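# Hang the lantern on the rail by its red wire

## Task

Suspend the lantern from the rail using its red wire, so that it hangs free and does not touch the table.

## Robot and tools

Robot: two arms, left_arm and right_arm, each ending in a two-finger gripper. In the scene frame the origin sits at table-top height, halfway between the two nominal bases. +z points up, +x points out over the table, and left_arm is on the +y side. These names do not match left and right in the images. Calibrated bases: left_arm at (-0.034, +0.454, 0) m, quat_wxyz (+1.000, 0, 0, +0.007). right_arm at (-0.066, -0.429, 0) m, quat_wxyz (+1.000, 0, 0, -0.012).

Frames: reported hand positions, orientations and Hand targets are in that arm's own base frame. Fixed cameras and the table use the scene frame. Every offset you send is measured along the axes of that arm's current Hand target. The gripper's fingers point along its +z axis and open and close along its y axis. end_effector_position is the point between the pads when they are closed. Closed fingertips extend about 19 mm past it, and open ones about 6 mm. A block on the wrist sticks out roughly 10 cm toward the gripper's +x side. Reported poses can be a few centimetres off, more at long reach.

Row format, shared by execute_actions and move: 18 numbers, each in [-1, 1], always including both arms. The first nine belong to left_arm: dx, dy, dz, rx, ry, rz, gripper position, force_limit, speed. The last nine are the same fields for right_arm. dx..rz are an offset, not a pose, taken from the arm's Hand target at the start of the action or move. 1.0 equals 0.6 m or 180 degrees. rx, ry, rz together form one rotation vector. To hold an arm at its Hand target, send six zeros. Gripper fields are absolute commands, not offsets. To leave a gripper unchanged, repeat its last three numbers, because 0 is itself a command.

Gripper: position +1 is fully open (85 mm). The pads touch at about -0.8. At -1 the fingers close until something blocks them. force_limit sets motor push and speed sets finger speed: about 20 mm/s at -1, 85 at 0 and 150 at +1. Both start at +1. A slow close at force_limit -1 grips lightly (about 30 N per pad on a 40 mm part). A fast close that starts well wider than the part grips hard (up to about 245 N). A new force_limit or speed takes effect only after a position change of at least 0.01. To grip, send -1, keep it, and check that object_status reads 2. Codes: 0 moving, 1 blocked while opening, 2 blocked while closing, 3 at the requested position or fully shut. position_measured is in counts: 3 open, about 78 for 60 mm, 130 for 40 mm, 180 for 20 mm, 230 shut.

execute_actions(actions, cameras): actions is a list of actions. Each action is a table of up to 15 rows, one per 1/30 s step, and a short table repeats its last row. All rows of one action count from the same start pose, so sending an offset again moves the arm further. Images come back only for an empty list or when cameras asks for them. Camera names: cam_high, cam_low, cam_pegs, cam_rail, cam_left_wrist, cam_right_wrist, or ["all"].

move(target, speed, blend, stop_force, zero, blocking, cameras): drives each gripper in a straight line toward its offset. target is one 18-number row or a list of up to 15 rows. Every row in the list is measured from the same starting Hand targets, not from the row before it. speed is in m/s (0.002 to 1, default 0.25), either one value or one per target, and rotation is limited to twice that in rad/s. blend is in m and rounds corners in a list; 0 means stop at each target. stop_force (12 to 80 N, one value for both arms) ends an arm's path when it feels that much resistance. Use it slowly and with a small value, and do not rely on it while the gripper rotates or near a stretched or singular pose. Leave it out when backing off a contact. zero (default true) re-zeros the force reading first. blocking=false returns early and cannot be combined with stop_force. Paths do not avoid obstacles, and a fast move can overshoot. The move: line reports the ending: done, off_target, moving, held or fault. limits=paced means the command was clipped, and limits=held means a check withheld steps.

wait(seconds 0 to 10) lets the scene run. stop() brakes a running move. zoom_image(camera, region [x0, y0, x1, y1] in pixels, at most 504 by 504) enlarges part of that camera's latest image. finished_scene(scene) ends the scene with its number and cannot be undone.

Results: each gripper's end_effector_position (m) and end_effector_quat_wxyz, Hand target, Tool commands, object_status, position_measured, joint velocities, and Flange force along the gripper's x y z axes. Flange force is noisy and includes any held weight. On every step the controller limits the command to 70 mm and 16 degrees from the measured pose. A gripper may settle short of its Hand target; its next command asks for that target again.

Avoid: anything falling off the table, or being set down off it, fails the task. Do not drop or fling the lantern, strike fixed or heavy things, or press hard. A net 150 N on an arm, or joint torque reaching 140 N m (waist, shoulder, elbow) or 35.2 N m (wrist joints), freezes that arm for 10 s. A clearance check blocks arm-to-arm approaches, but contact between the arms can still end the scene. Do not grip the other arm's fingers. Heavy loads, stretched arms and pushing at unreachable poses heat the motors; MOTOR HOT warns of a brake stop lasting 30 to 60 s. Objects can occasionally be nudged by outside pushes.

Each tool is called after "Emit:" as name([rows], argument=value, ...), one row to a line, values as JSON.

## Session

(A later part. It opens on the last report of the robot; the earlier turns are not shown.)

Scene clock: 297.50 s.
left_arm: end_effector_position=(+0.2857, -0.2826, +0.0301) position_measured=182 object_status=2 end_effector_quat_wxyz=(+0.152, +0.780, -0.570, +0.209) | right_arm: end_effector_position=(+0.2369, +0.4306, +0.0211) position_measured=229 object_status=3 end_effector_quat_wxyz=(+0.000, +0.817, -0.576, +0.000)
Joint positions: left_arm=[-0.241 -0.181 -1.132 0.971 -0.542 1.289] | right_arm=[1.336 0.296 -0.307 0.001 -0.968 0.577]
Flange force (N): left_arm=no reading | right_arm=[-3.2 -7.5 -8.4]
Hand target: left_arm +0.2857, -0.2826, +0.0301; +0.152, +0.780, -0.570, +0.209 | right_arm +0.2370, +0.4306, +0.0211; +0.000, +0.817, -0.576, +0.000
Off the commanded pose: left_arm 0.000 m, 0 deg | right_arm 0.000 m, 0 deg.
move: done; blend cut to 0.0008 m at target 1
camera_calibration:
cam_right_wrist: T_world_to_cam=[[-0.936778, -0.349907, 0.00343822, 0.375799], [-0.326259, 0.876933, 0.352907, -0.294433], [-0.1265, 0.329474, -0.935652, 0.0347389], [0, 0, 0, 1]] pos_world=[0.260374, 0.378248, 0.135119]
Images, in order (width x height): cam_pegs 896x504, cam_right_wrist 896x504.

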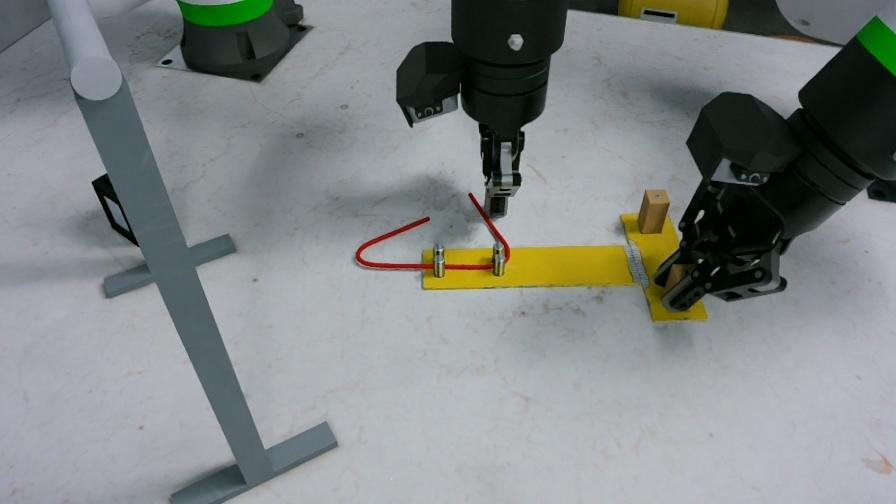

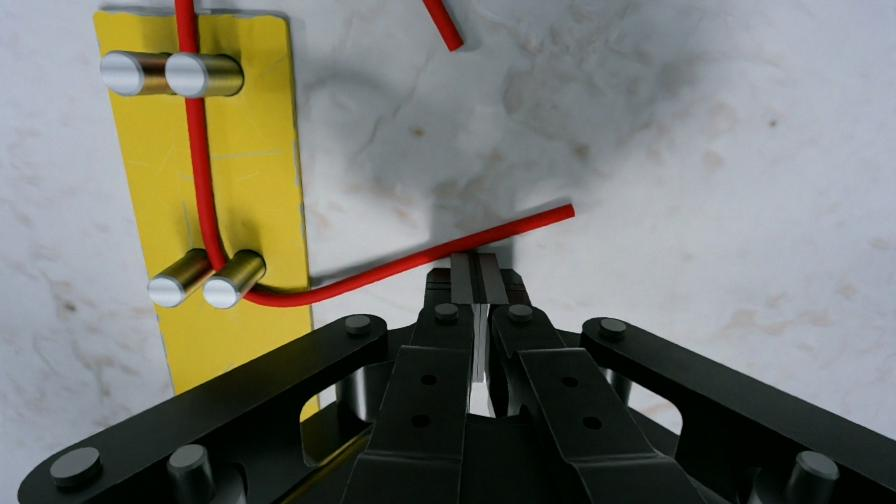

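Emit:
move([
  [0,0,0,0,0,0,-1,0,-1,0.0493,-0.0105,0,0,0,0,-0.8,0,-1],
  [0,0,0,0,0,0,-1,0,-1,0.00,-0.01,0,0,0,0,-0.8,0,-1],
  [0,0,0,0,0,0,-1,0,-1,-0.03,0,-0.25,0,0,0,-0.8,0,-1],
], speed=[0.03,0.06,0.2], cameras=["cam_right_wrist","cam_pegs","cam_high"])

Scene clock: 303.33 s.
left_arm: end_effector_position=(+0.2857, -0.2826, +0.0301) position_measured=182 object_status=2 end_effector_quat_wxyz=(+0.152, +0.780, -0.570, +0.209) | right_arm: end_effector_position=(+0.2309, +0.4476, +0.1712) position_measured=229 object_status=3 end_effector_quat_wxyz=(+0.000, +0.817, -0.576, +0.000)
Joint positions: left_arm=[-0.241 -0.181 -1.132 0.971 -0.542 1.289] | right_arm=[1.356 0.17 -0.078 0.001 -1.322 0.557]
Flange force (N): left_arm=no reading | right_arm=[3.7 -4.2 -3.6]
Hand target: left_arm +0.2857, -0.2826, +0.0301; +0.152, +0.780, -0.570, +0.209 | right_arm +0.2308, +0.4476, +0.1711; +0.000, +0.817, -0.576, +0.000
Off the commanded pose: left_arm 0.000 m, 0 deg | right_arm 0.000 m, 0 deg.
move: done
camera_calibration:
cam_right_wrist: T_world_to_cam=[[-0.936752, -0.349978, 0.00327209, 0.375551], [-0.326372, 0.87687, 0.352959, -0.364175], [-0.126397, 0.329567, -0.935633, 0.168772], [0, 0, 0, 1]] pos_world=[0.254274, 0.395147, 0.285218]
Images, in order (width x height): cam_high 896x504, cam_pegs 896x504, cam_right_wrist 896x504.

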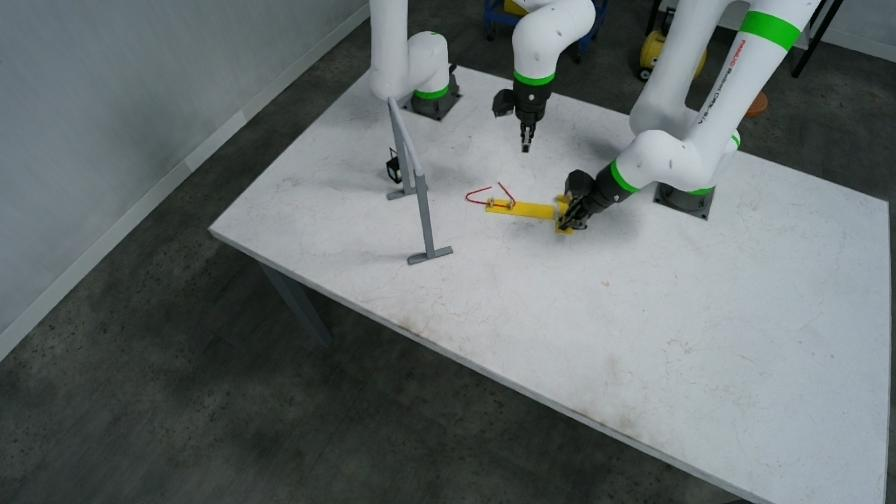

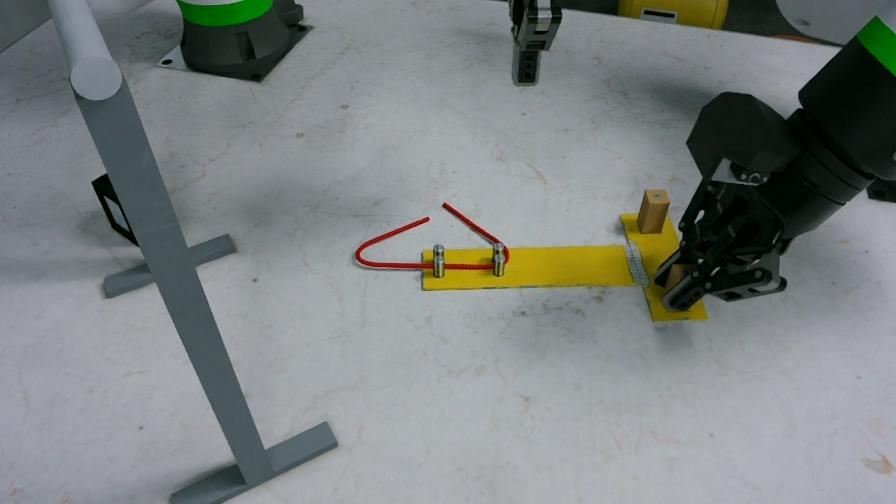

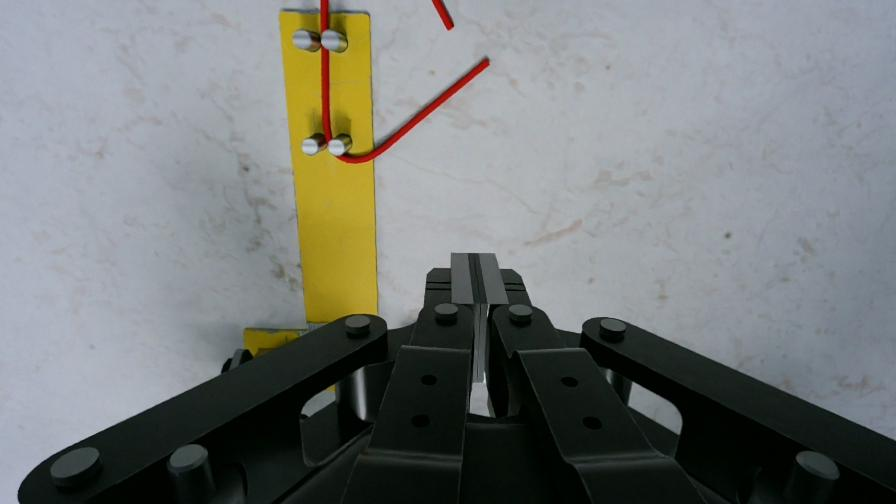

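Emit:
move([
  [0,0,0,0,0,0,-1,0,-1,0.1102,-0.0483,0.15,0,0,0,-0.8,0,-1],
  [0,0,0,0,0,0,-1,0,-1,0.1102,-0.0483,0.25,0,0,0,-0.8,0,-1],
], speed=[0.15,0.06], blend=0.01, cameras=["cam_right_wrist","cam_pegs"])

Scene clock: 321.73 s.
left_arm: end_effector_position=(+0.2857, -0.2826, +0.0301) position_measured=182 object_status=2 end_effector_quat_wxyz=(+0.152, +0.780, -0.570, +0.209) | right_arm: end_effector_position=(+0.2804, +0.3950, +0.0211) position_measured=229 object_status=3 end_effector_quat_wxyz=(+0.000, +0.817, -0.576, +0.000)
Joint positions: left_arm=[-0.241 -0.181 -1.132 0.971 -0.542 1.289] | right_arm=[1.225 0.281 -0.327 0.001 -0.963 0.687]
Flange force (N): left_arm=no reading | right_arm=[3.9 -5.4 -3.0]
Hand target: left_arm +0.2857, -0.2826, +0.0301; +0.152, +0.780, -0.570, +0.209 | right_arm +0.2804, +0.3950, +0.0211; +0.000, +0.817, -0.576, +0.000
Off the commanded pose: left_arm 0.000 m, 0 deg | right_arm 0.000 m, 0 deg.
move: done
camera_calibration:
cam_right_wrist: T_world_to_cam=[[-0.936736, -0.35002, 0.00339249, 0.404089], [-0.326379, 0.876888, 0.352907, -0.248917], [-0.1265, 0.329474, -0.935652, 0.0520972], [0, 0, 0, 1]] pos_world=[0.303873, 0.342547, 0.135219]
Images, in order (width x height): cam_pegs 896x504, cam_right_wrist 896x504.

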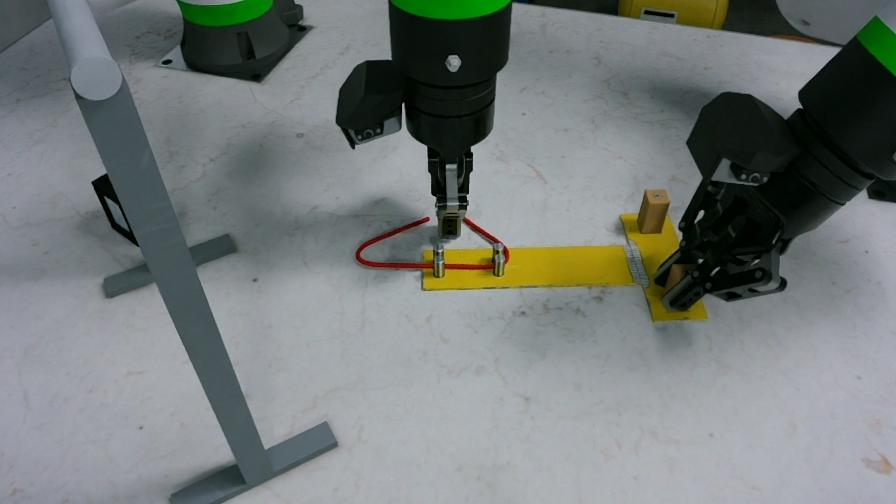

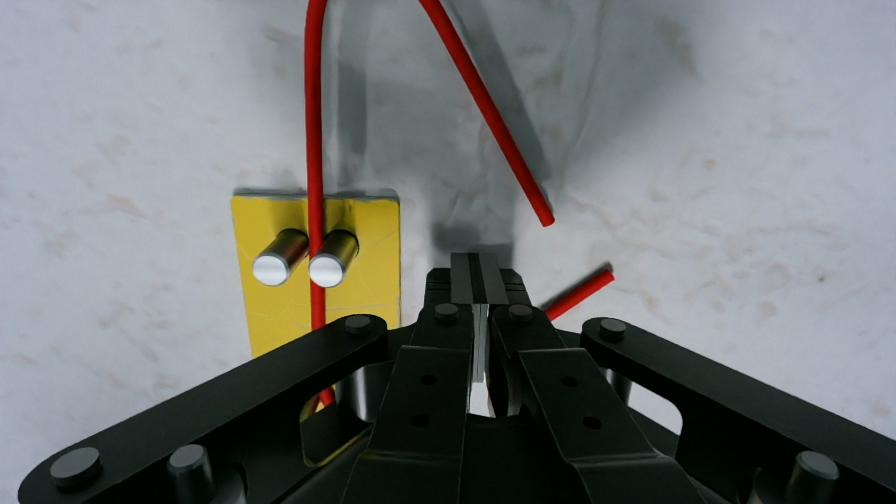

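Emit:
move([
  [0,0,0,0,0,0,-1,0,-1,-0.0395,0.0178,0,0,0,0,-0.8,0,-1],
  [0,0,0,0,0,0,-1,0,-1,-0.0676,0.0219,0,0,0,0,-0.8,0,-1],
], speed=0.03, blend=0.002, cameras=["cam_right_wrist","cam_pegs"])

Scene clock: 325.63 s.
left_arm: end_effector_position=(+0.2857, -0.2826, +0.0301) position_measured=182 object_status=2 end_effector_quat_wxyz=(+0.152, +0.780, -0.570, +0.209) | right_arm: end_effector_position=(+0.2544, +0.4288, +0.0211) position_measured=229 object_status=3 end_effector_quat_wxyz=(+0.000, +0.817, -0.576, +0.000)
Joint positions: left_arm=[-0.241 -0.181 -1.132 0.971 -0.542 1.289] | right_arm=[1.299 0.312 -0.286 0.001 -0.973 0.613]
Flange force (N): left_arm=no reading | right_arm=[7.6 -9.2 -6.0]
Hand target: left_arm +0.2857, -0.2826, +0.0301; +0.152, +0.780, -0.570, +0.209 | right_arm +0.2544, +0.4288, +0.0211; +0.000, +0.817, -0.576, +0.000
Off the commanded pose: left_arm 0.000 m, 0 deg | right_arm 0.000 m, 0 deg.
move: done
camera_calibration:
cam_right_wrist: T_world_to_cam=[[-0.936748, -0.349989, 0.00330502, 0.391568], [-0.326383, 0.876899, 0.352877, -0.287005], [-0.126401, 0.329478, -0.935664, 0.0375507], [0, 0, 0, 1]] pos_world=[0.277874, 0.376347, 0.135118]
Images, in order (width x height): cam_pegs 896x504, cam_right_wrist 896x504.

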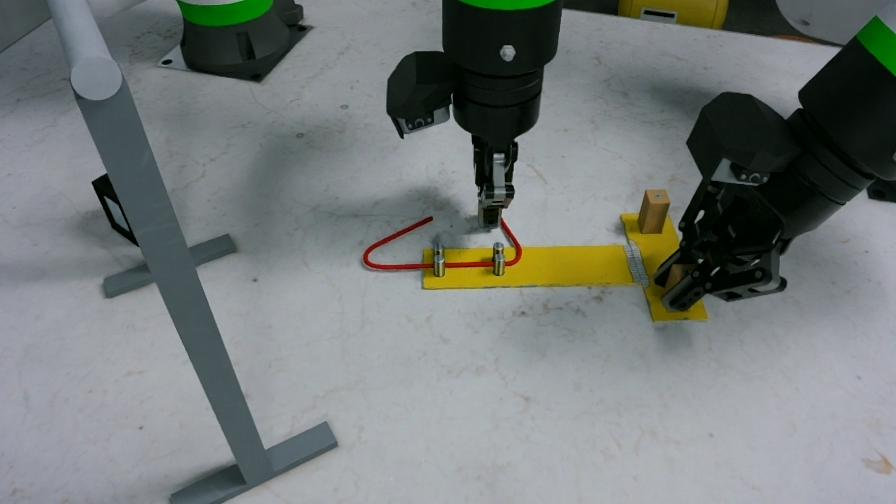

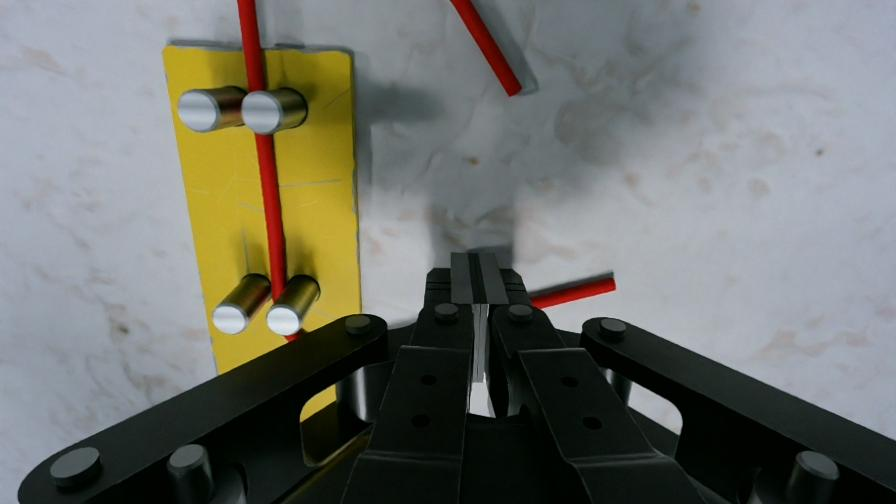

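Emit:
move([
  [0,0,0,0,0,0,-1,0,-1,0.035,-0.01,0,0,0,0,-0.8,0,-1],
  [0,0,0,0,0,0,-1,0,-1,0.035,-0.02,-0.25,0,0,0,-0.8,0,-1],
  [0,0,0,0,0,0,-1,0,-1,-0.1,0.08,-0.25,0,0,0,-0.8,0,-1],
], speed=[0.06,0.2,0.2], blend=[0,0.02,0], cameras=["cam_right_wrist","cam_pegs"])

Scene clock: 330.33 s.
left_arm: end_effector_position=(+0.2857, -0.2826, +0.0301) position_measured=182 object_status=2 end_effector_quat_wxyz=(+0.152, +0.780, -0.570, +0.209) | right_arm: end_effector_position=(+0.1890, +0.4692, +0.1710) position_measured=229 object_status=3 end_effector_quat_wxyz=(+0.000, +0.817, -0.576, +0.000)
Joint positions: left_arm=[-0.241 -0.181 -1.132 0.971 -0.542 1.289] | right_arm=[1.448 0.176 -0.071 0 -1.323 0.465]
Flange force (N): left_arm=no reading | right_arm=[2.4 -7.0 -3.3]
Hand target: left_arm +0.2857, -0.2826, +0.0301; +0.152, +0.780, -0.570, +0.209 | right_arm +0.1890, +0.4692, +0.1710; +0.000, +0.817, -0.576, +0.000
Off the commanded pose: left_arm 0.000 m, 0 deg | right_arm 0.000 m, 0 deg.
move: done
camera_calibration:
cam_right_wrist: T_world_to_cam=[[-0.936778, -0.349907, 0.00343822, 0.343883], [-0.326259, 0.876933, 0.352907, -0.396759], [-0.1265, 0.329474, -0.935652, 0.156343], [0, 0, 0, 1]] pos_world=[0.212474, 0.416748, 0.285119]
Images, in order (width x height): cam_pegs 896x504, cam_right_wrist 896x504.

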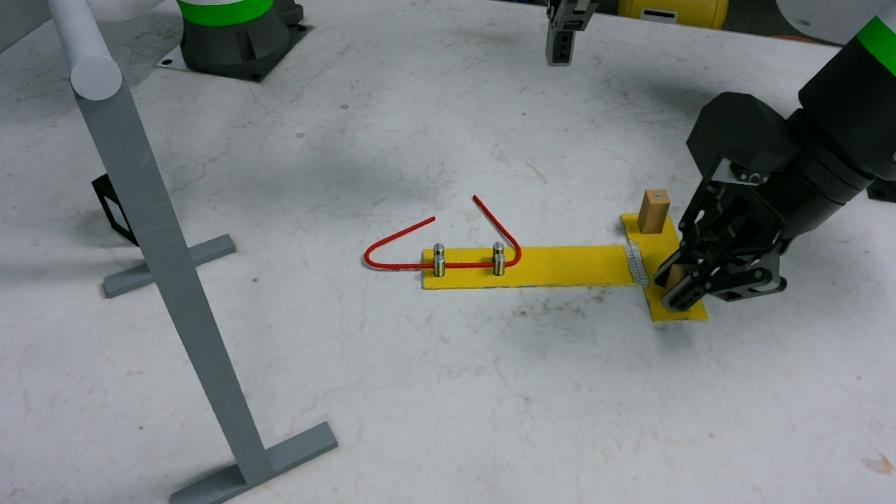

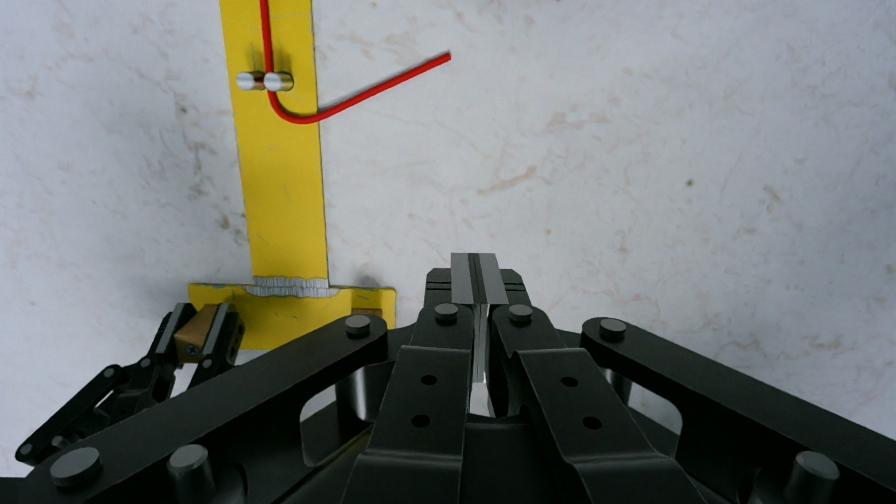

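Emit:
move(target=[0,0,0,0,0,0,0.1,0,-0.5,-0.1,0.05,-0.2,0,0,0,-0.8,0,-1], speed=0.2)

Emit:
move([
  [0.0832,0,-0.1445,0,0,0,0.1,0,-0.5,0.618,0.0795,-0.1817,0,0,0.609,-0.8,0,-1],
  [0.2622,0.0478,-0.2147,-0.128,-0.0015,0.479,0.1,0,-0.5,0.618,0.0795,-0.1817,0,0,0.609,-0.8,0,-1],
  [0.369,0.1172,-0.0377,-0.256,-0.003,0.958,0.1,0,-0.5,0.618,0.0795,-0.1817,0,0,0.609,-0.8,0,-1],
], speed=[0.3,0.25,0.25], blend=[0.02,0.03,0], cameras=["cam_left_wrist","cam_pegs","cam_rail"])

Scene clock: 364.40 s.
left_arm: end_effector_position=(+0.2857, -0.2826, +0.0301) position_measured=117 object_status=3 end_effector_quat_wxyz=(+0.152, +0.780, -0.570, +0.209) | right_arm: end_effector_position=(+0.1405, +0.5157, +0.2910) position_measured=229 object_status=3 end_effector_quat_wxyz=(+0.000, +0.817, -0.576, +0.000)
Joint positions: left_arm=[-0.241 -0.181 -1.132 0.971 -0.542 1.289] | right_arm=[1.551 0.218 0.26 0.001 -1.613 0.362]
Flange force (N): left_arm=no reading | right_arm=[1.8 -5.9 -2.9]
Hand target: left_arm +0.2857, -0.2826, +0.0301; +0.152, +0.780, -0.570, +0.209 | right_arm +0.1405, +0.5157, +0.2910; +0.000, +0.817, -0.576, +0.000
Off the commanded pose: left_arm 0.000 m, 0 deg | right_arm 0.000 m, 0 deg.
move: done

Scene clock: 374.20 s.
left_arm: end_effector_position=(+0.2737, -0.4760, +0.1603) position_measured=117 object_status=3 end_effector_quat_wxyz=(+0.000, +0.579, +0.816, -0.001) | right_arm: end_effector_position=(+0.2200, +0.1504, +0.4001) position_measured=229 object_status=3 end_effector_quat_wxyz=(+0.000, +0.000, +1.000, +0.000)
Joint positions: left_arm=[-0.809 0.288 0.04 0.001 -1.322 -0.426] | right_arm=[1.11 -0.425 -0.059 0 -1.936 -1.11]
Flange force (N): left_arm=[-0.4 1.4 0.4] | right_arm=[-11.8 -5.8 -3.7]
Hand target: left_arm +0.2737, -0.4760, +0.1603; +0.000, +0.579, +0.816, -0.001 | right_arm +0.2200, +0.1504, +0.4001; +0.000, +0.000, +1.000, +0.000
Off the commanded pose: left_arm 0.000 m, 0 deg | right_arm 0.000 m, 0 deg.
move: done
camera_calibration:
cam_left_wrist: T_world_to_cam=[[0.938783, 0.344253, 0.0132426, -0.0893183], [0.3217, -0.889739, 0.323842, -0.541244], [0.123266, -0.299758, -0.946018, 0.107176], [0, 0, 0, 1]] pos_world=[0.244758, -0.41869, 0.277851]
Images, in order (width x height): cam_pegs 896x504, cam_rail 896x504, cam_left_wrist 896x504.

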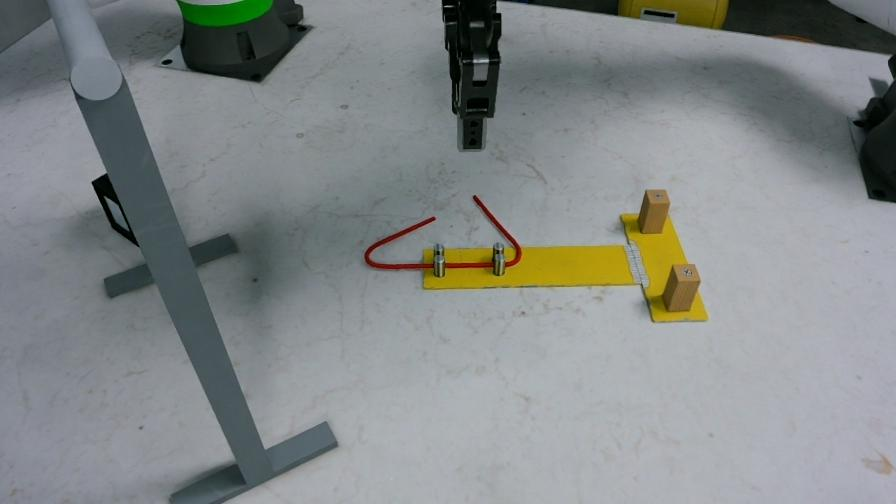

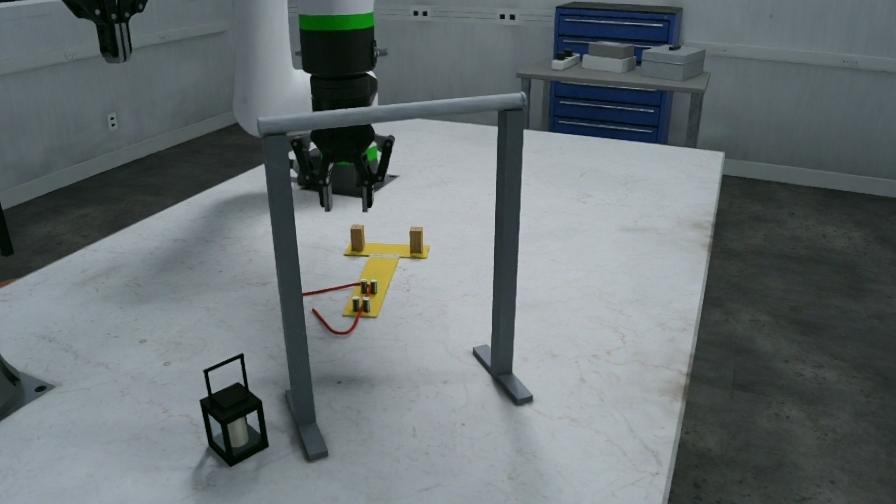

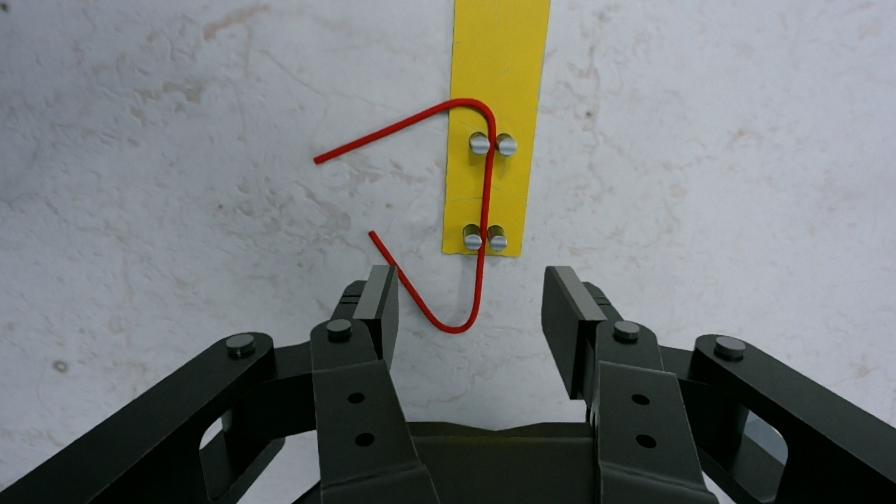

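Emit:
move(target=[0.0005,0.029,0.1667,0,0,0.024,0.1,0,-0.5,0,0,0,0,0,0,-0.8,0,-1], speed=0.2, cameras=["cam_left_wrist"])

Scene clock: 382.30 s.
left_arm: end_effector_position=(+0.2900, -0.4701, +0.0603) position_measured=117 object_status=3 end_effector_quat_wxyz=(+0.000, +0.609, +0.793, -0.001) | right_arm: end_effector_position=(+0.2200, +0.1504, +0.4001) position_measured=229 object_status=3 end_effector_quat_wxyz=(+0.000, +0.000, +1.000, +0.000)
Joint positions: left_arm=[-0.78 0.381 -0.085 0.001 -1.105 -0.531] | right_arm=[1.11 -0.425 -0.059 0 -1.936 -1.11]
Flange force (N): left_arm=[0.8 1.1 0.6] | right_arm=[-11.5 -5.7 -3.6]
Hand target: left_arm +0.2900, -0.4700, +0.0603; +0.000, +0.609, +0.793, -0.001 | right_arm +0.2200, +0.1504, +0.4001; +0.000, +0.000, +1.000, +0.000
Off the commanded pose: left_arm 0.000 m, 0 deg | right_arm 0.000 m, 0 deg.
move: done
camera_calibration:
cam_left_wrist: T_world_to_cam=[[0.962055, 0.272533, 0.0132762, -0.145742], [0.253721, -0.91143, 0.323916, -0.499296], [0.100378, -0.308256, -0.945993, 0.0149959], [0, 0, 0, 1]] pos_world=[0.265389, -0.410732, 0.177851]
Images, in order (width x height): cam_left_wrist 896x504.

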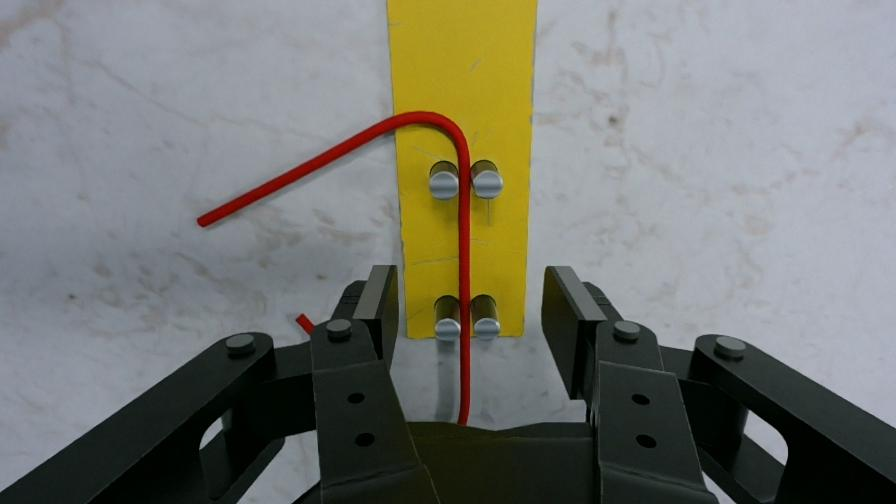

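Emit:
move(target=[0.0067,-0.002,0.04,0,0,0,-0.5,0,-0.5,0,0,0,0,0,0,-0.8,0,-1], speed=0.1, cameras=["cam_left_wrist"])

Emit:
move(target=[0,0,0.04,0,0,0,-0.5,0,-0.5,0,0,0,0,0,0,-0.8,0,-1], speed=0.01, stop_force=12, cameras=["cam_left_wrist"])

Scene clock: 386.50 s.
left_arm: end_effector_position=(+0.2877, -0.4665, +0.0363) position_measured=192 object_status=0 end_effector_quat_wxyz=(+0.000, +0.609, +0.793, -0.001) | right_arm: end_effector_position=(+0.2200, +0.1504, +0.4001) position_measured=229 object_status=3 end_effector_quat_wxyz=(+0.000, +0.000, +1.000, +0.000)
Joint positions: left_arm=[-0.778 0.399 -0.122 0.001 -1.049 -0.533] | right_arm=[1.11 -0.425 -0.059 0 -1.936 -1.11]
Flange force (N): left_arm=[-0.9 1.2 1.1] | right_arm=[-11.4 -5.9 -3.3]
Hand target: left_arm +0.2877, -0.4665, +0.0363; +0.000, +0.609, +0.793, -0.001 | right_arm +0.2200, +0.1504, +0.4001; +0.000, +0.000, +1.000, +0.000
Off the commanded pose: left_arm 0.000 m, 0 deg | right_arm 0.000 m, 0 deg.
move: done
camera_calibration:
cam_left_wrist: T_world_to_cam=[[0.962055, 0.272532, 0.0132764, -0.144288], [0.253721, -0.91143, 0.323916, -0.487683], [0.100378, -0.308256, -0.945993, -0.00637741], [0, 0, 0, 1]] pos_world=[0.263189, -0.407132, 0.153851]
Images, in order (width x height): cam_left_wrist 896x504.

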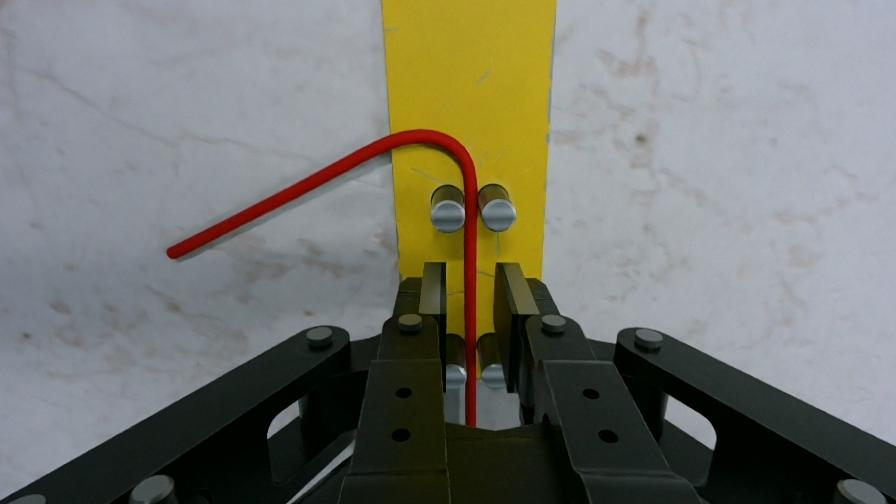

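Scene clock: 388.57 s.
left_arm: end_effector_position=(+0.2877, -0.4665, +0.0214) position_measured=192 object_status=3 end_effector_quat_wxyz=(+0.000, +0.609, +0.793, -0.001) | right_arm: end_effector_position=(+0.2200, +0.1504, +0.4001) position_measured=229 object_status=3 end_effector_quat_wxyz=(+0.000, +0.000, +1.000, +0.000)
Joint positions: left_arm=[-0.778 0.418 -0.136 0.002 -1.017 -0.533] | right_arm=[1.11 -0.425 -0.059 0 -1.936 -1.11]
Flange force (N): left_arm=[11.5 1.6 -33.0] | right_arm=[-11.8 -6.0 -3.4]
Hand target: left_arm +0.2877, -0.4665, +0.0214; +0.000, +0.609, +0.793, -0.001 (not the last commanded pose) | right_arm +0.2200, +0.1504, +0.4001; +0.000, +0.000, +1.000, +0.000
Off the commanded pose: left_arm 0.009 m, 0 deg | right_arm 0.000 m, 0 deg.
move: contact (left_arm)
camera_calibration:
cam_left_wrist: T_world_to_cam=[[0.962033, 0.272612, 0.0132176, -0.144017], [0.253805, -0.911376, 0.324002, -0.48296], [0.100373, -0.308346, -0.945964, -0.0205427], [0, 0, 0, 1]] pos_world=[0.263189, -0.407232, 0.138951]
Images, in order (width x height): cam_left_wrist 896x504.

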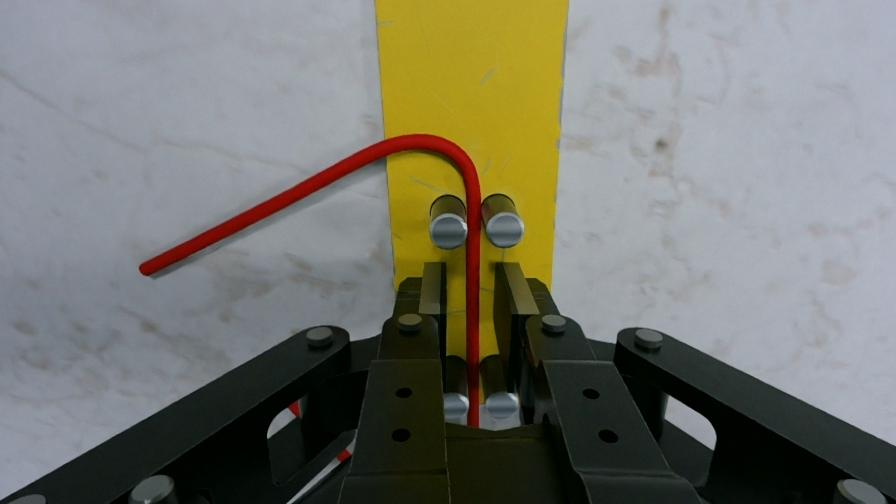

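Emit:
move(target=[0,0,-0.003,0,0,0,-0.5,0,-0.5,0,0,0,0,0,0,-0.8,0,-1], speed=0.05)

Emit:
move(target=[0,0,0,0,0,0,-1,0.3,-1,0,0,0,0,0,0,-0.8,0,-1])

Emit:
move(target=[0,0,-0.0833,0,0,0,-1,0.3,-1,0,0,0,0,0,0,-0.8,0,-1], speed=0.05, cameras=["cam_left_wrist","cam_pegs"])

Scene clock: 392.47 s.
left_arm: end_effector_position=(+0.2877, -0.4665, +0.0232) position_measured=192 object_status=3 end_effector_quat_wxyz=(+0.000, +0.609, +0.793, -0.001) | right_arm: end_effector_position=(+0.2200, +0.1504, +0.4001) position_measured=229 object_status=3 end_effector_quat_wxyz=(+0.000, +0.000, +1.000, +0.000)
Joint positions: left_arm=[-0.778 0.416 -0.134 0.002 -1.021 -0.533] | right_arm=[1.11 -0.425 -0.059 0 -1.936 -1.11]
Flange force (N): left_arm=[-1.2 1.4 1.6] | right_arm=[-11.8 -5.9 -3.6]
Hand target: left_arm +0.2877, -0.4665, +0.0232; +0.000, +0.609, +0.793, -0.001 | right_arm +0.2200, +0.1504, +0.4001; +0.000, +0.000, +1.000, +0.000
Off the commanded pose: left_arm 0.000 m, 0 deg | right_arm 0.000 m, 0 deg.
move: done

Scene clock: 393.67 s.
left_arm: end_effector_position=(+0.2877, -0.4665, +0.0232) position_measured=227 object_status=0 end_effector_quat_wxyz=(+0.000, +0.609, +0.793, -0.001) | right_arm: end_effector_position=(+0.2200, +0.1504, +0.4001) position_measured=229 object_status=3 end_effector_quat_wxyz=(+0.000, +0.000, +1.000, +0.000)
Joint positions: left_arm=[-0.778 0.416 -0.134 0.002 -1.021 -0.533] | right_arm=[1.11 -0.425 -0.059 0 -1.936 -1.11]
Flange force (N): left_arm=[-0.1 1.3 -2.9] | right_arm=[-11.5 -5.9 -3.6]
Hand target: left_arm +0.2877, -0.4665, +0.0232; +0.000, +0.609, +0.793, -0.001 | right_arm +0.2200, +0.1504, +0.4001; +0.000, +0.000, +1.000, +0.000
Off the commanded pose: left_arm 0.000 m, 0 deg | right_arm 0.000 m, 0 deg.
move: done

Scene clock: 394.97 s.
left_arm: end_effector_position=(+0.2878, -0.4665, +0.0732) position_measured=227 object_status=2 end_effector_quat_wxyz=(+0.000, +0.609, +0.793, -0.001) | right_arm: end_effector_position=(+0.2200, +0.1504, +0.4001) position_measured=229 object_status=3 end_effector_quat_wxyz=(+0.000, +0.000, +1.000, +0.000)
Joint positions: left_arm=[-0.778 0.357 -0.084 0.001 -1.129 -0.533] | right_arm=[1.11 -0.425 -0.059 0 -1.936 -1.11]
Flange force (N): left_arm=[-0.7 1.3 1.7] | right_arm=[-11.4 -5.8 -3.6]
Hand target: left_arm +0.2878, -0.4665, +0.0732; +0.000, +0.609, +0.793, -0.001 | right_arm +0.2200, +0.1504, +0.4001; +0.000, +0.000, +1.000, +0.000
Off the commanded pose: left_arm 0.000 m, 0 deg | right_arm 0.000 m, 0 deg.
move: done
camera_calibration:
cam_left_wrist: T_world_to_cam=[[0.962033, 0.272612, 0.0132176, -0.144729], [0.253805, -0.911376, 0.324002, -0.499652], [0.100373, -0.308346, -0.945964, 0.0284891], [0, 0, 0, 1]] pos_world=[0.263189, -0.407132, 0.190751]
Images, in order (width x height): cam_pegs 896x504, cam_left_wrist 896x504.

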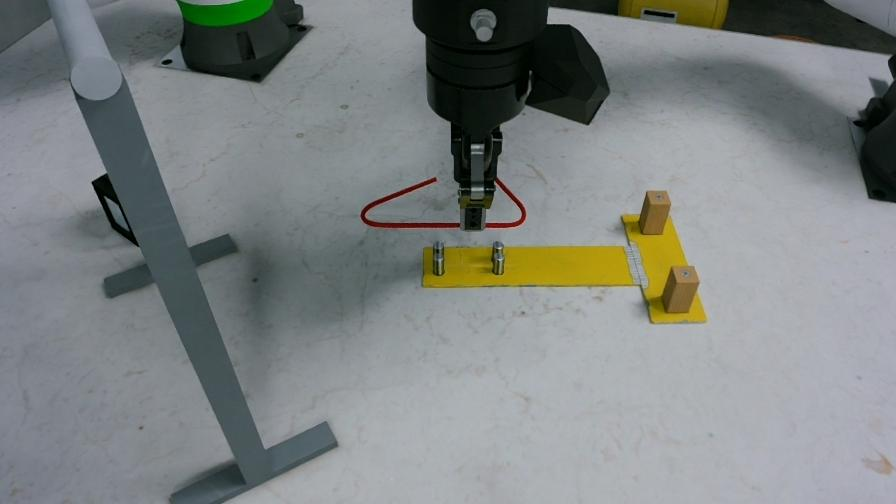

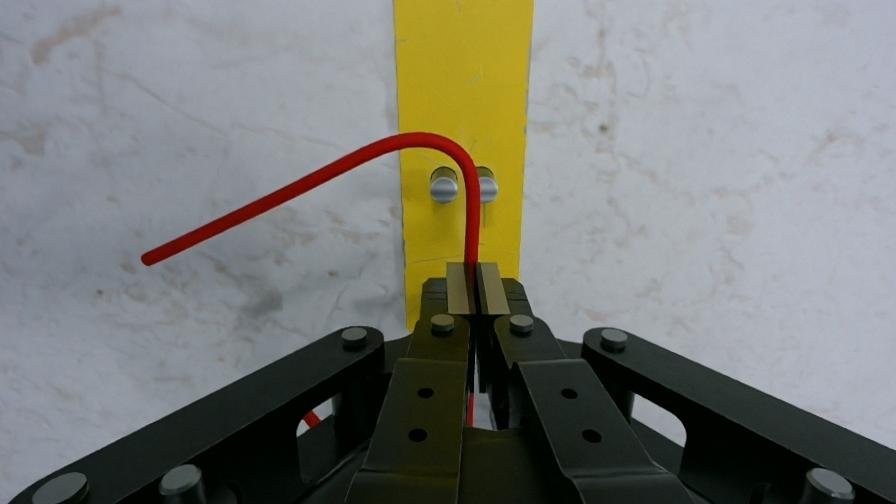

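Emit:
move([
  [0,0,-0.17,0,0,0,-1,0.3,-1,0,0,0,0,0,0,-0.8,0,-1],
  [0.076,0.1448,-0.278,0.0652,-0.497,0.0652,-1,0.3,-1,0,0,0,0,0,0,-0.8,0,-1],
], speed=0.15, blend=[0.03,0], cameras=["all"])

Scene clock: 415.73 s.
left_arm: end_effector_position=(+0.3601, -0.3998, +0.2399) position_measured=227 object_status=2 end_effector_quat_wxyz=(+0.500, +0.499, +0.500, -0.500) | right_arm: end_effector_position=(+0.2200, +0.1504, +0.4001) position_measured=229 object_status=3 end_effector_quat_wxyz=(+0.000, +0.000, +1.000, +0.000)
Joint positions: left_arm=[-0.35 0.21 -0.956 1.896 -1.436 -2.758] | right_arm=[1.11 -0.425 -0.059 0 -1.936 -1.11]
Flange force (N): left_arm=[1.1 2.3 -1.3] | right_arm=[-11.8 -5.7 -3.9]
Hand target: left_arm +0.3601, -0.3998, +0.2398; +0.500, +0.499, +0.500, -0.500 | right_arm +0.2200, +0.1504, +0.4001; +0.000, +0.000, +1.000, +0.000
Off the commanded pose: left_arm 0.000 m, 0 deg | right_arm 0.000 m, 0 deg.
move: done
camera_calibration:
cam_left_wrist: T_world_to_cam=[[0.999773, 0.0143589, -0.0157415, -0.34456], [0.0102326, 0.324452, 0.945847, -0.0785898], [0.0186887, -0.945793, 0.324231, -0.330618], [0, 0, 0, 1]] pos_world=[0.351465, -0.28225, 0.176107]
cam_right_wrist: T_world_to_cam=[[-0.0150774, 0.999879, 0.00383946, -0.145386], [0.935343, 0.0127468, 0.353512, -0.335748], [0.35342, 0.00892127, -0.935422, 0.422134], [0, 0, 0, 1]] pos_world=[0.162657, 0.145883, 0.514123]

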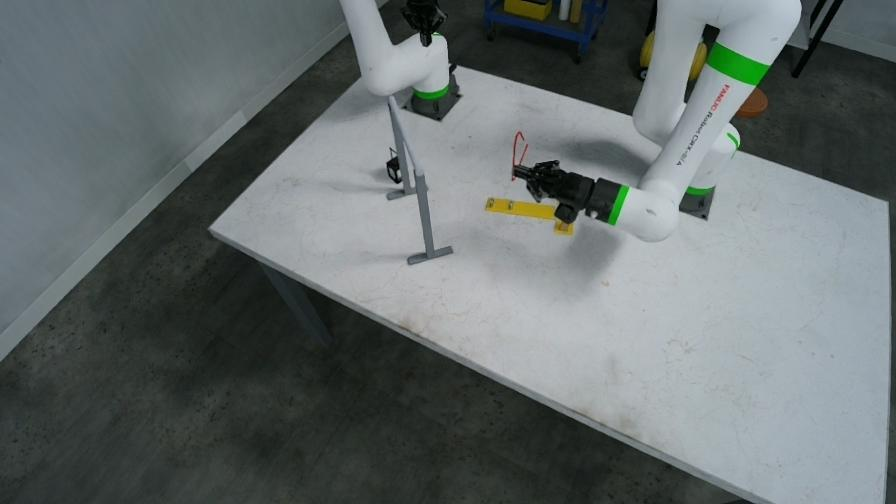

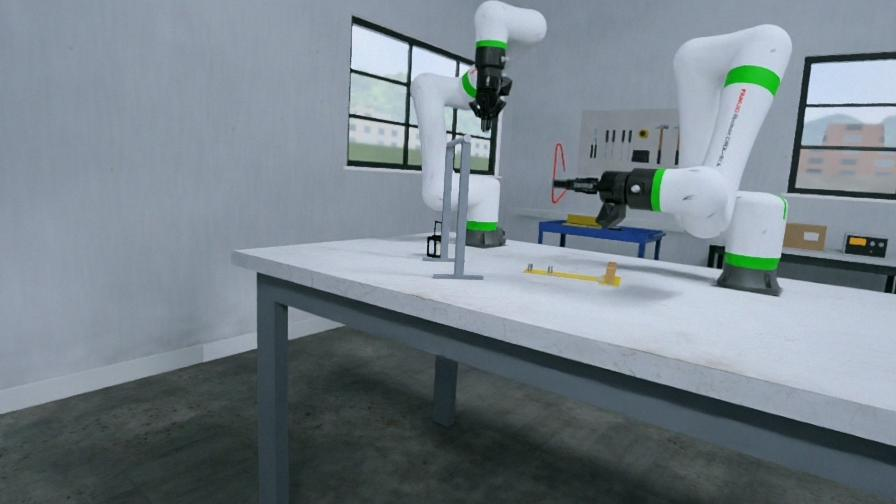

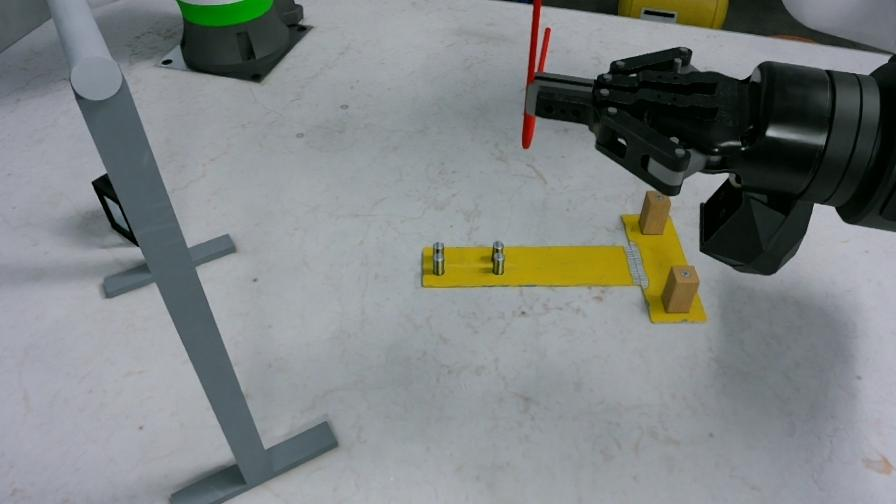

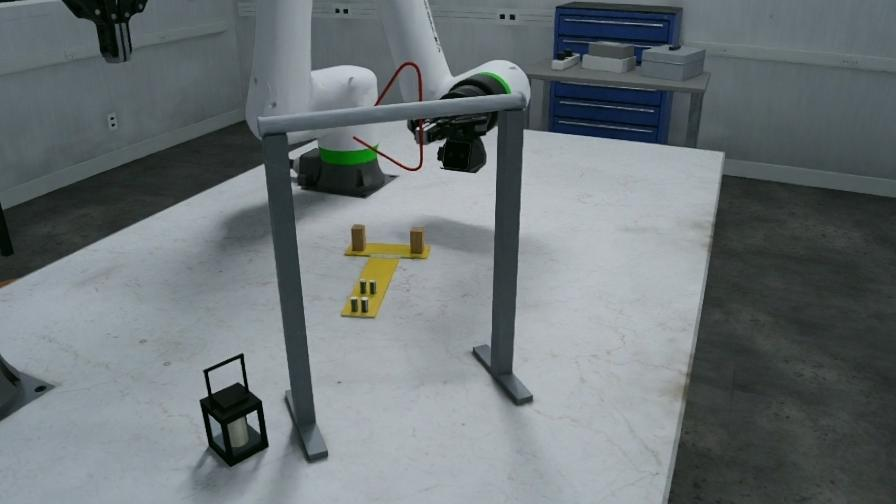

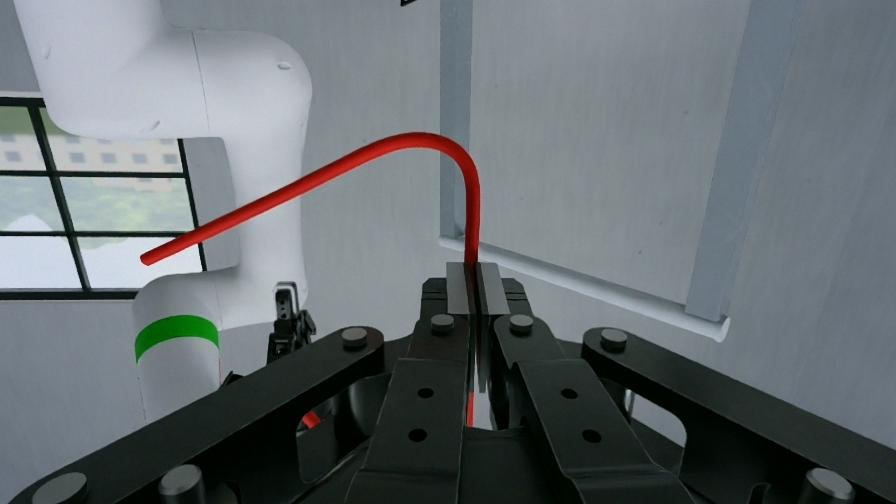

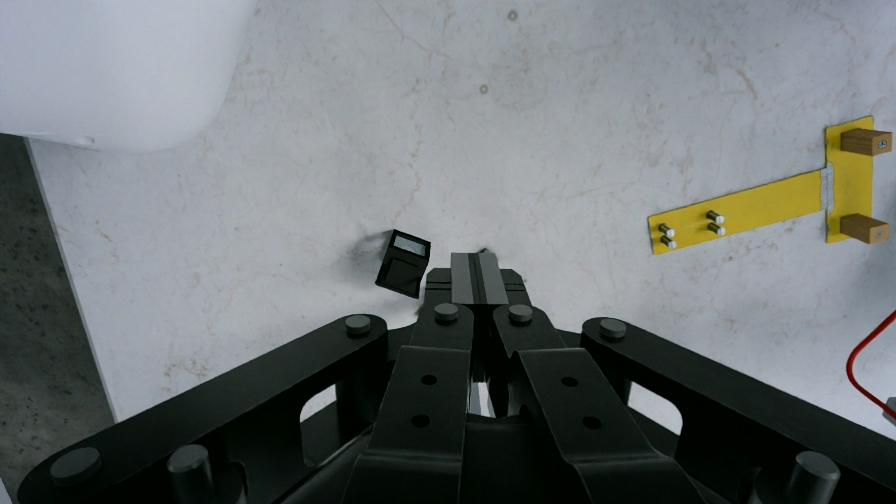

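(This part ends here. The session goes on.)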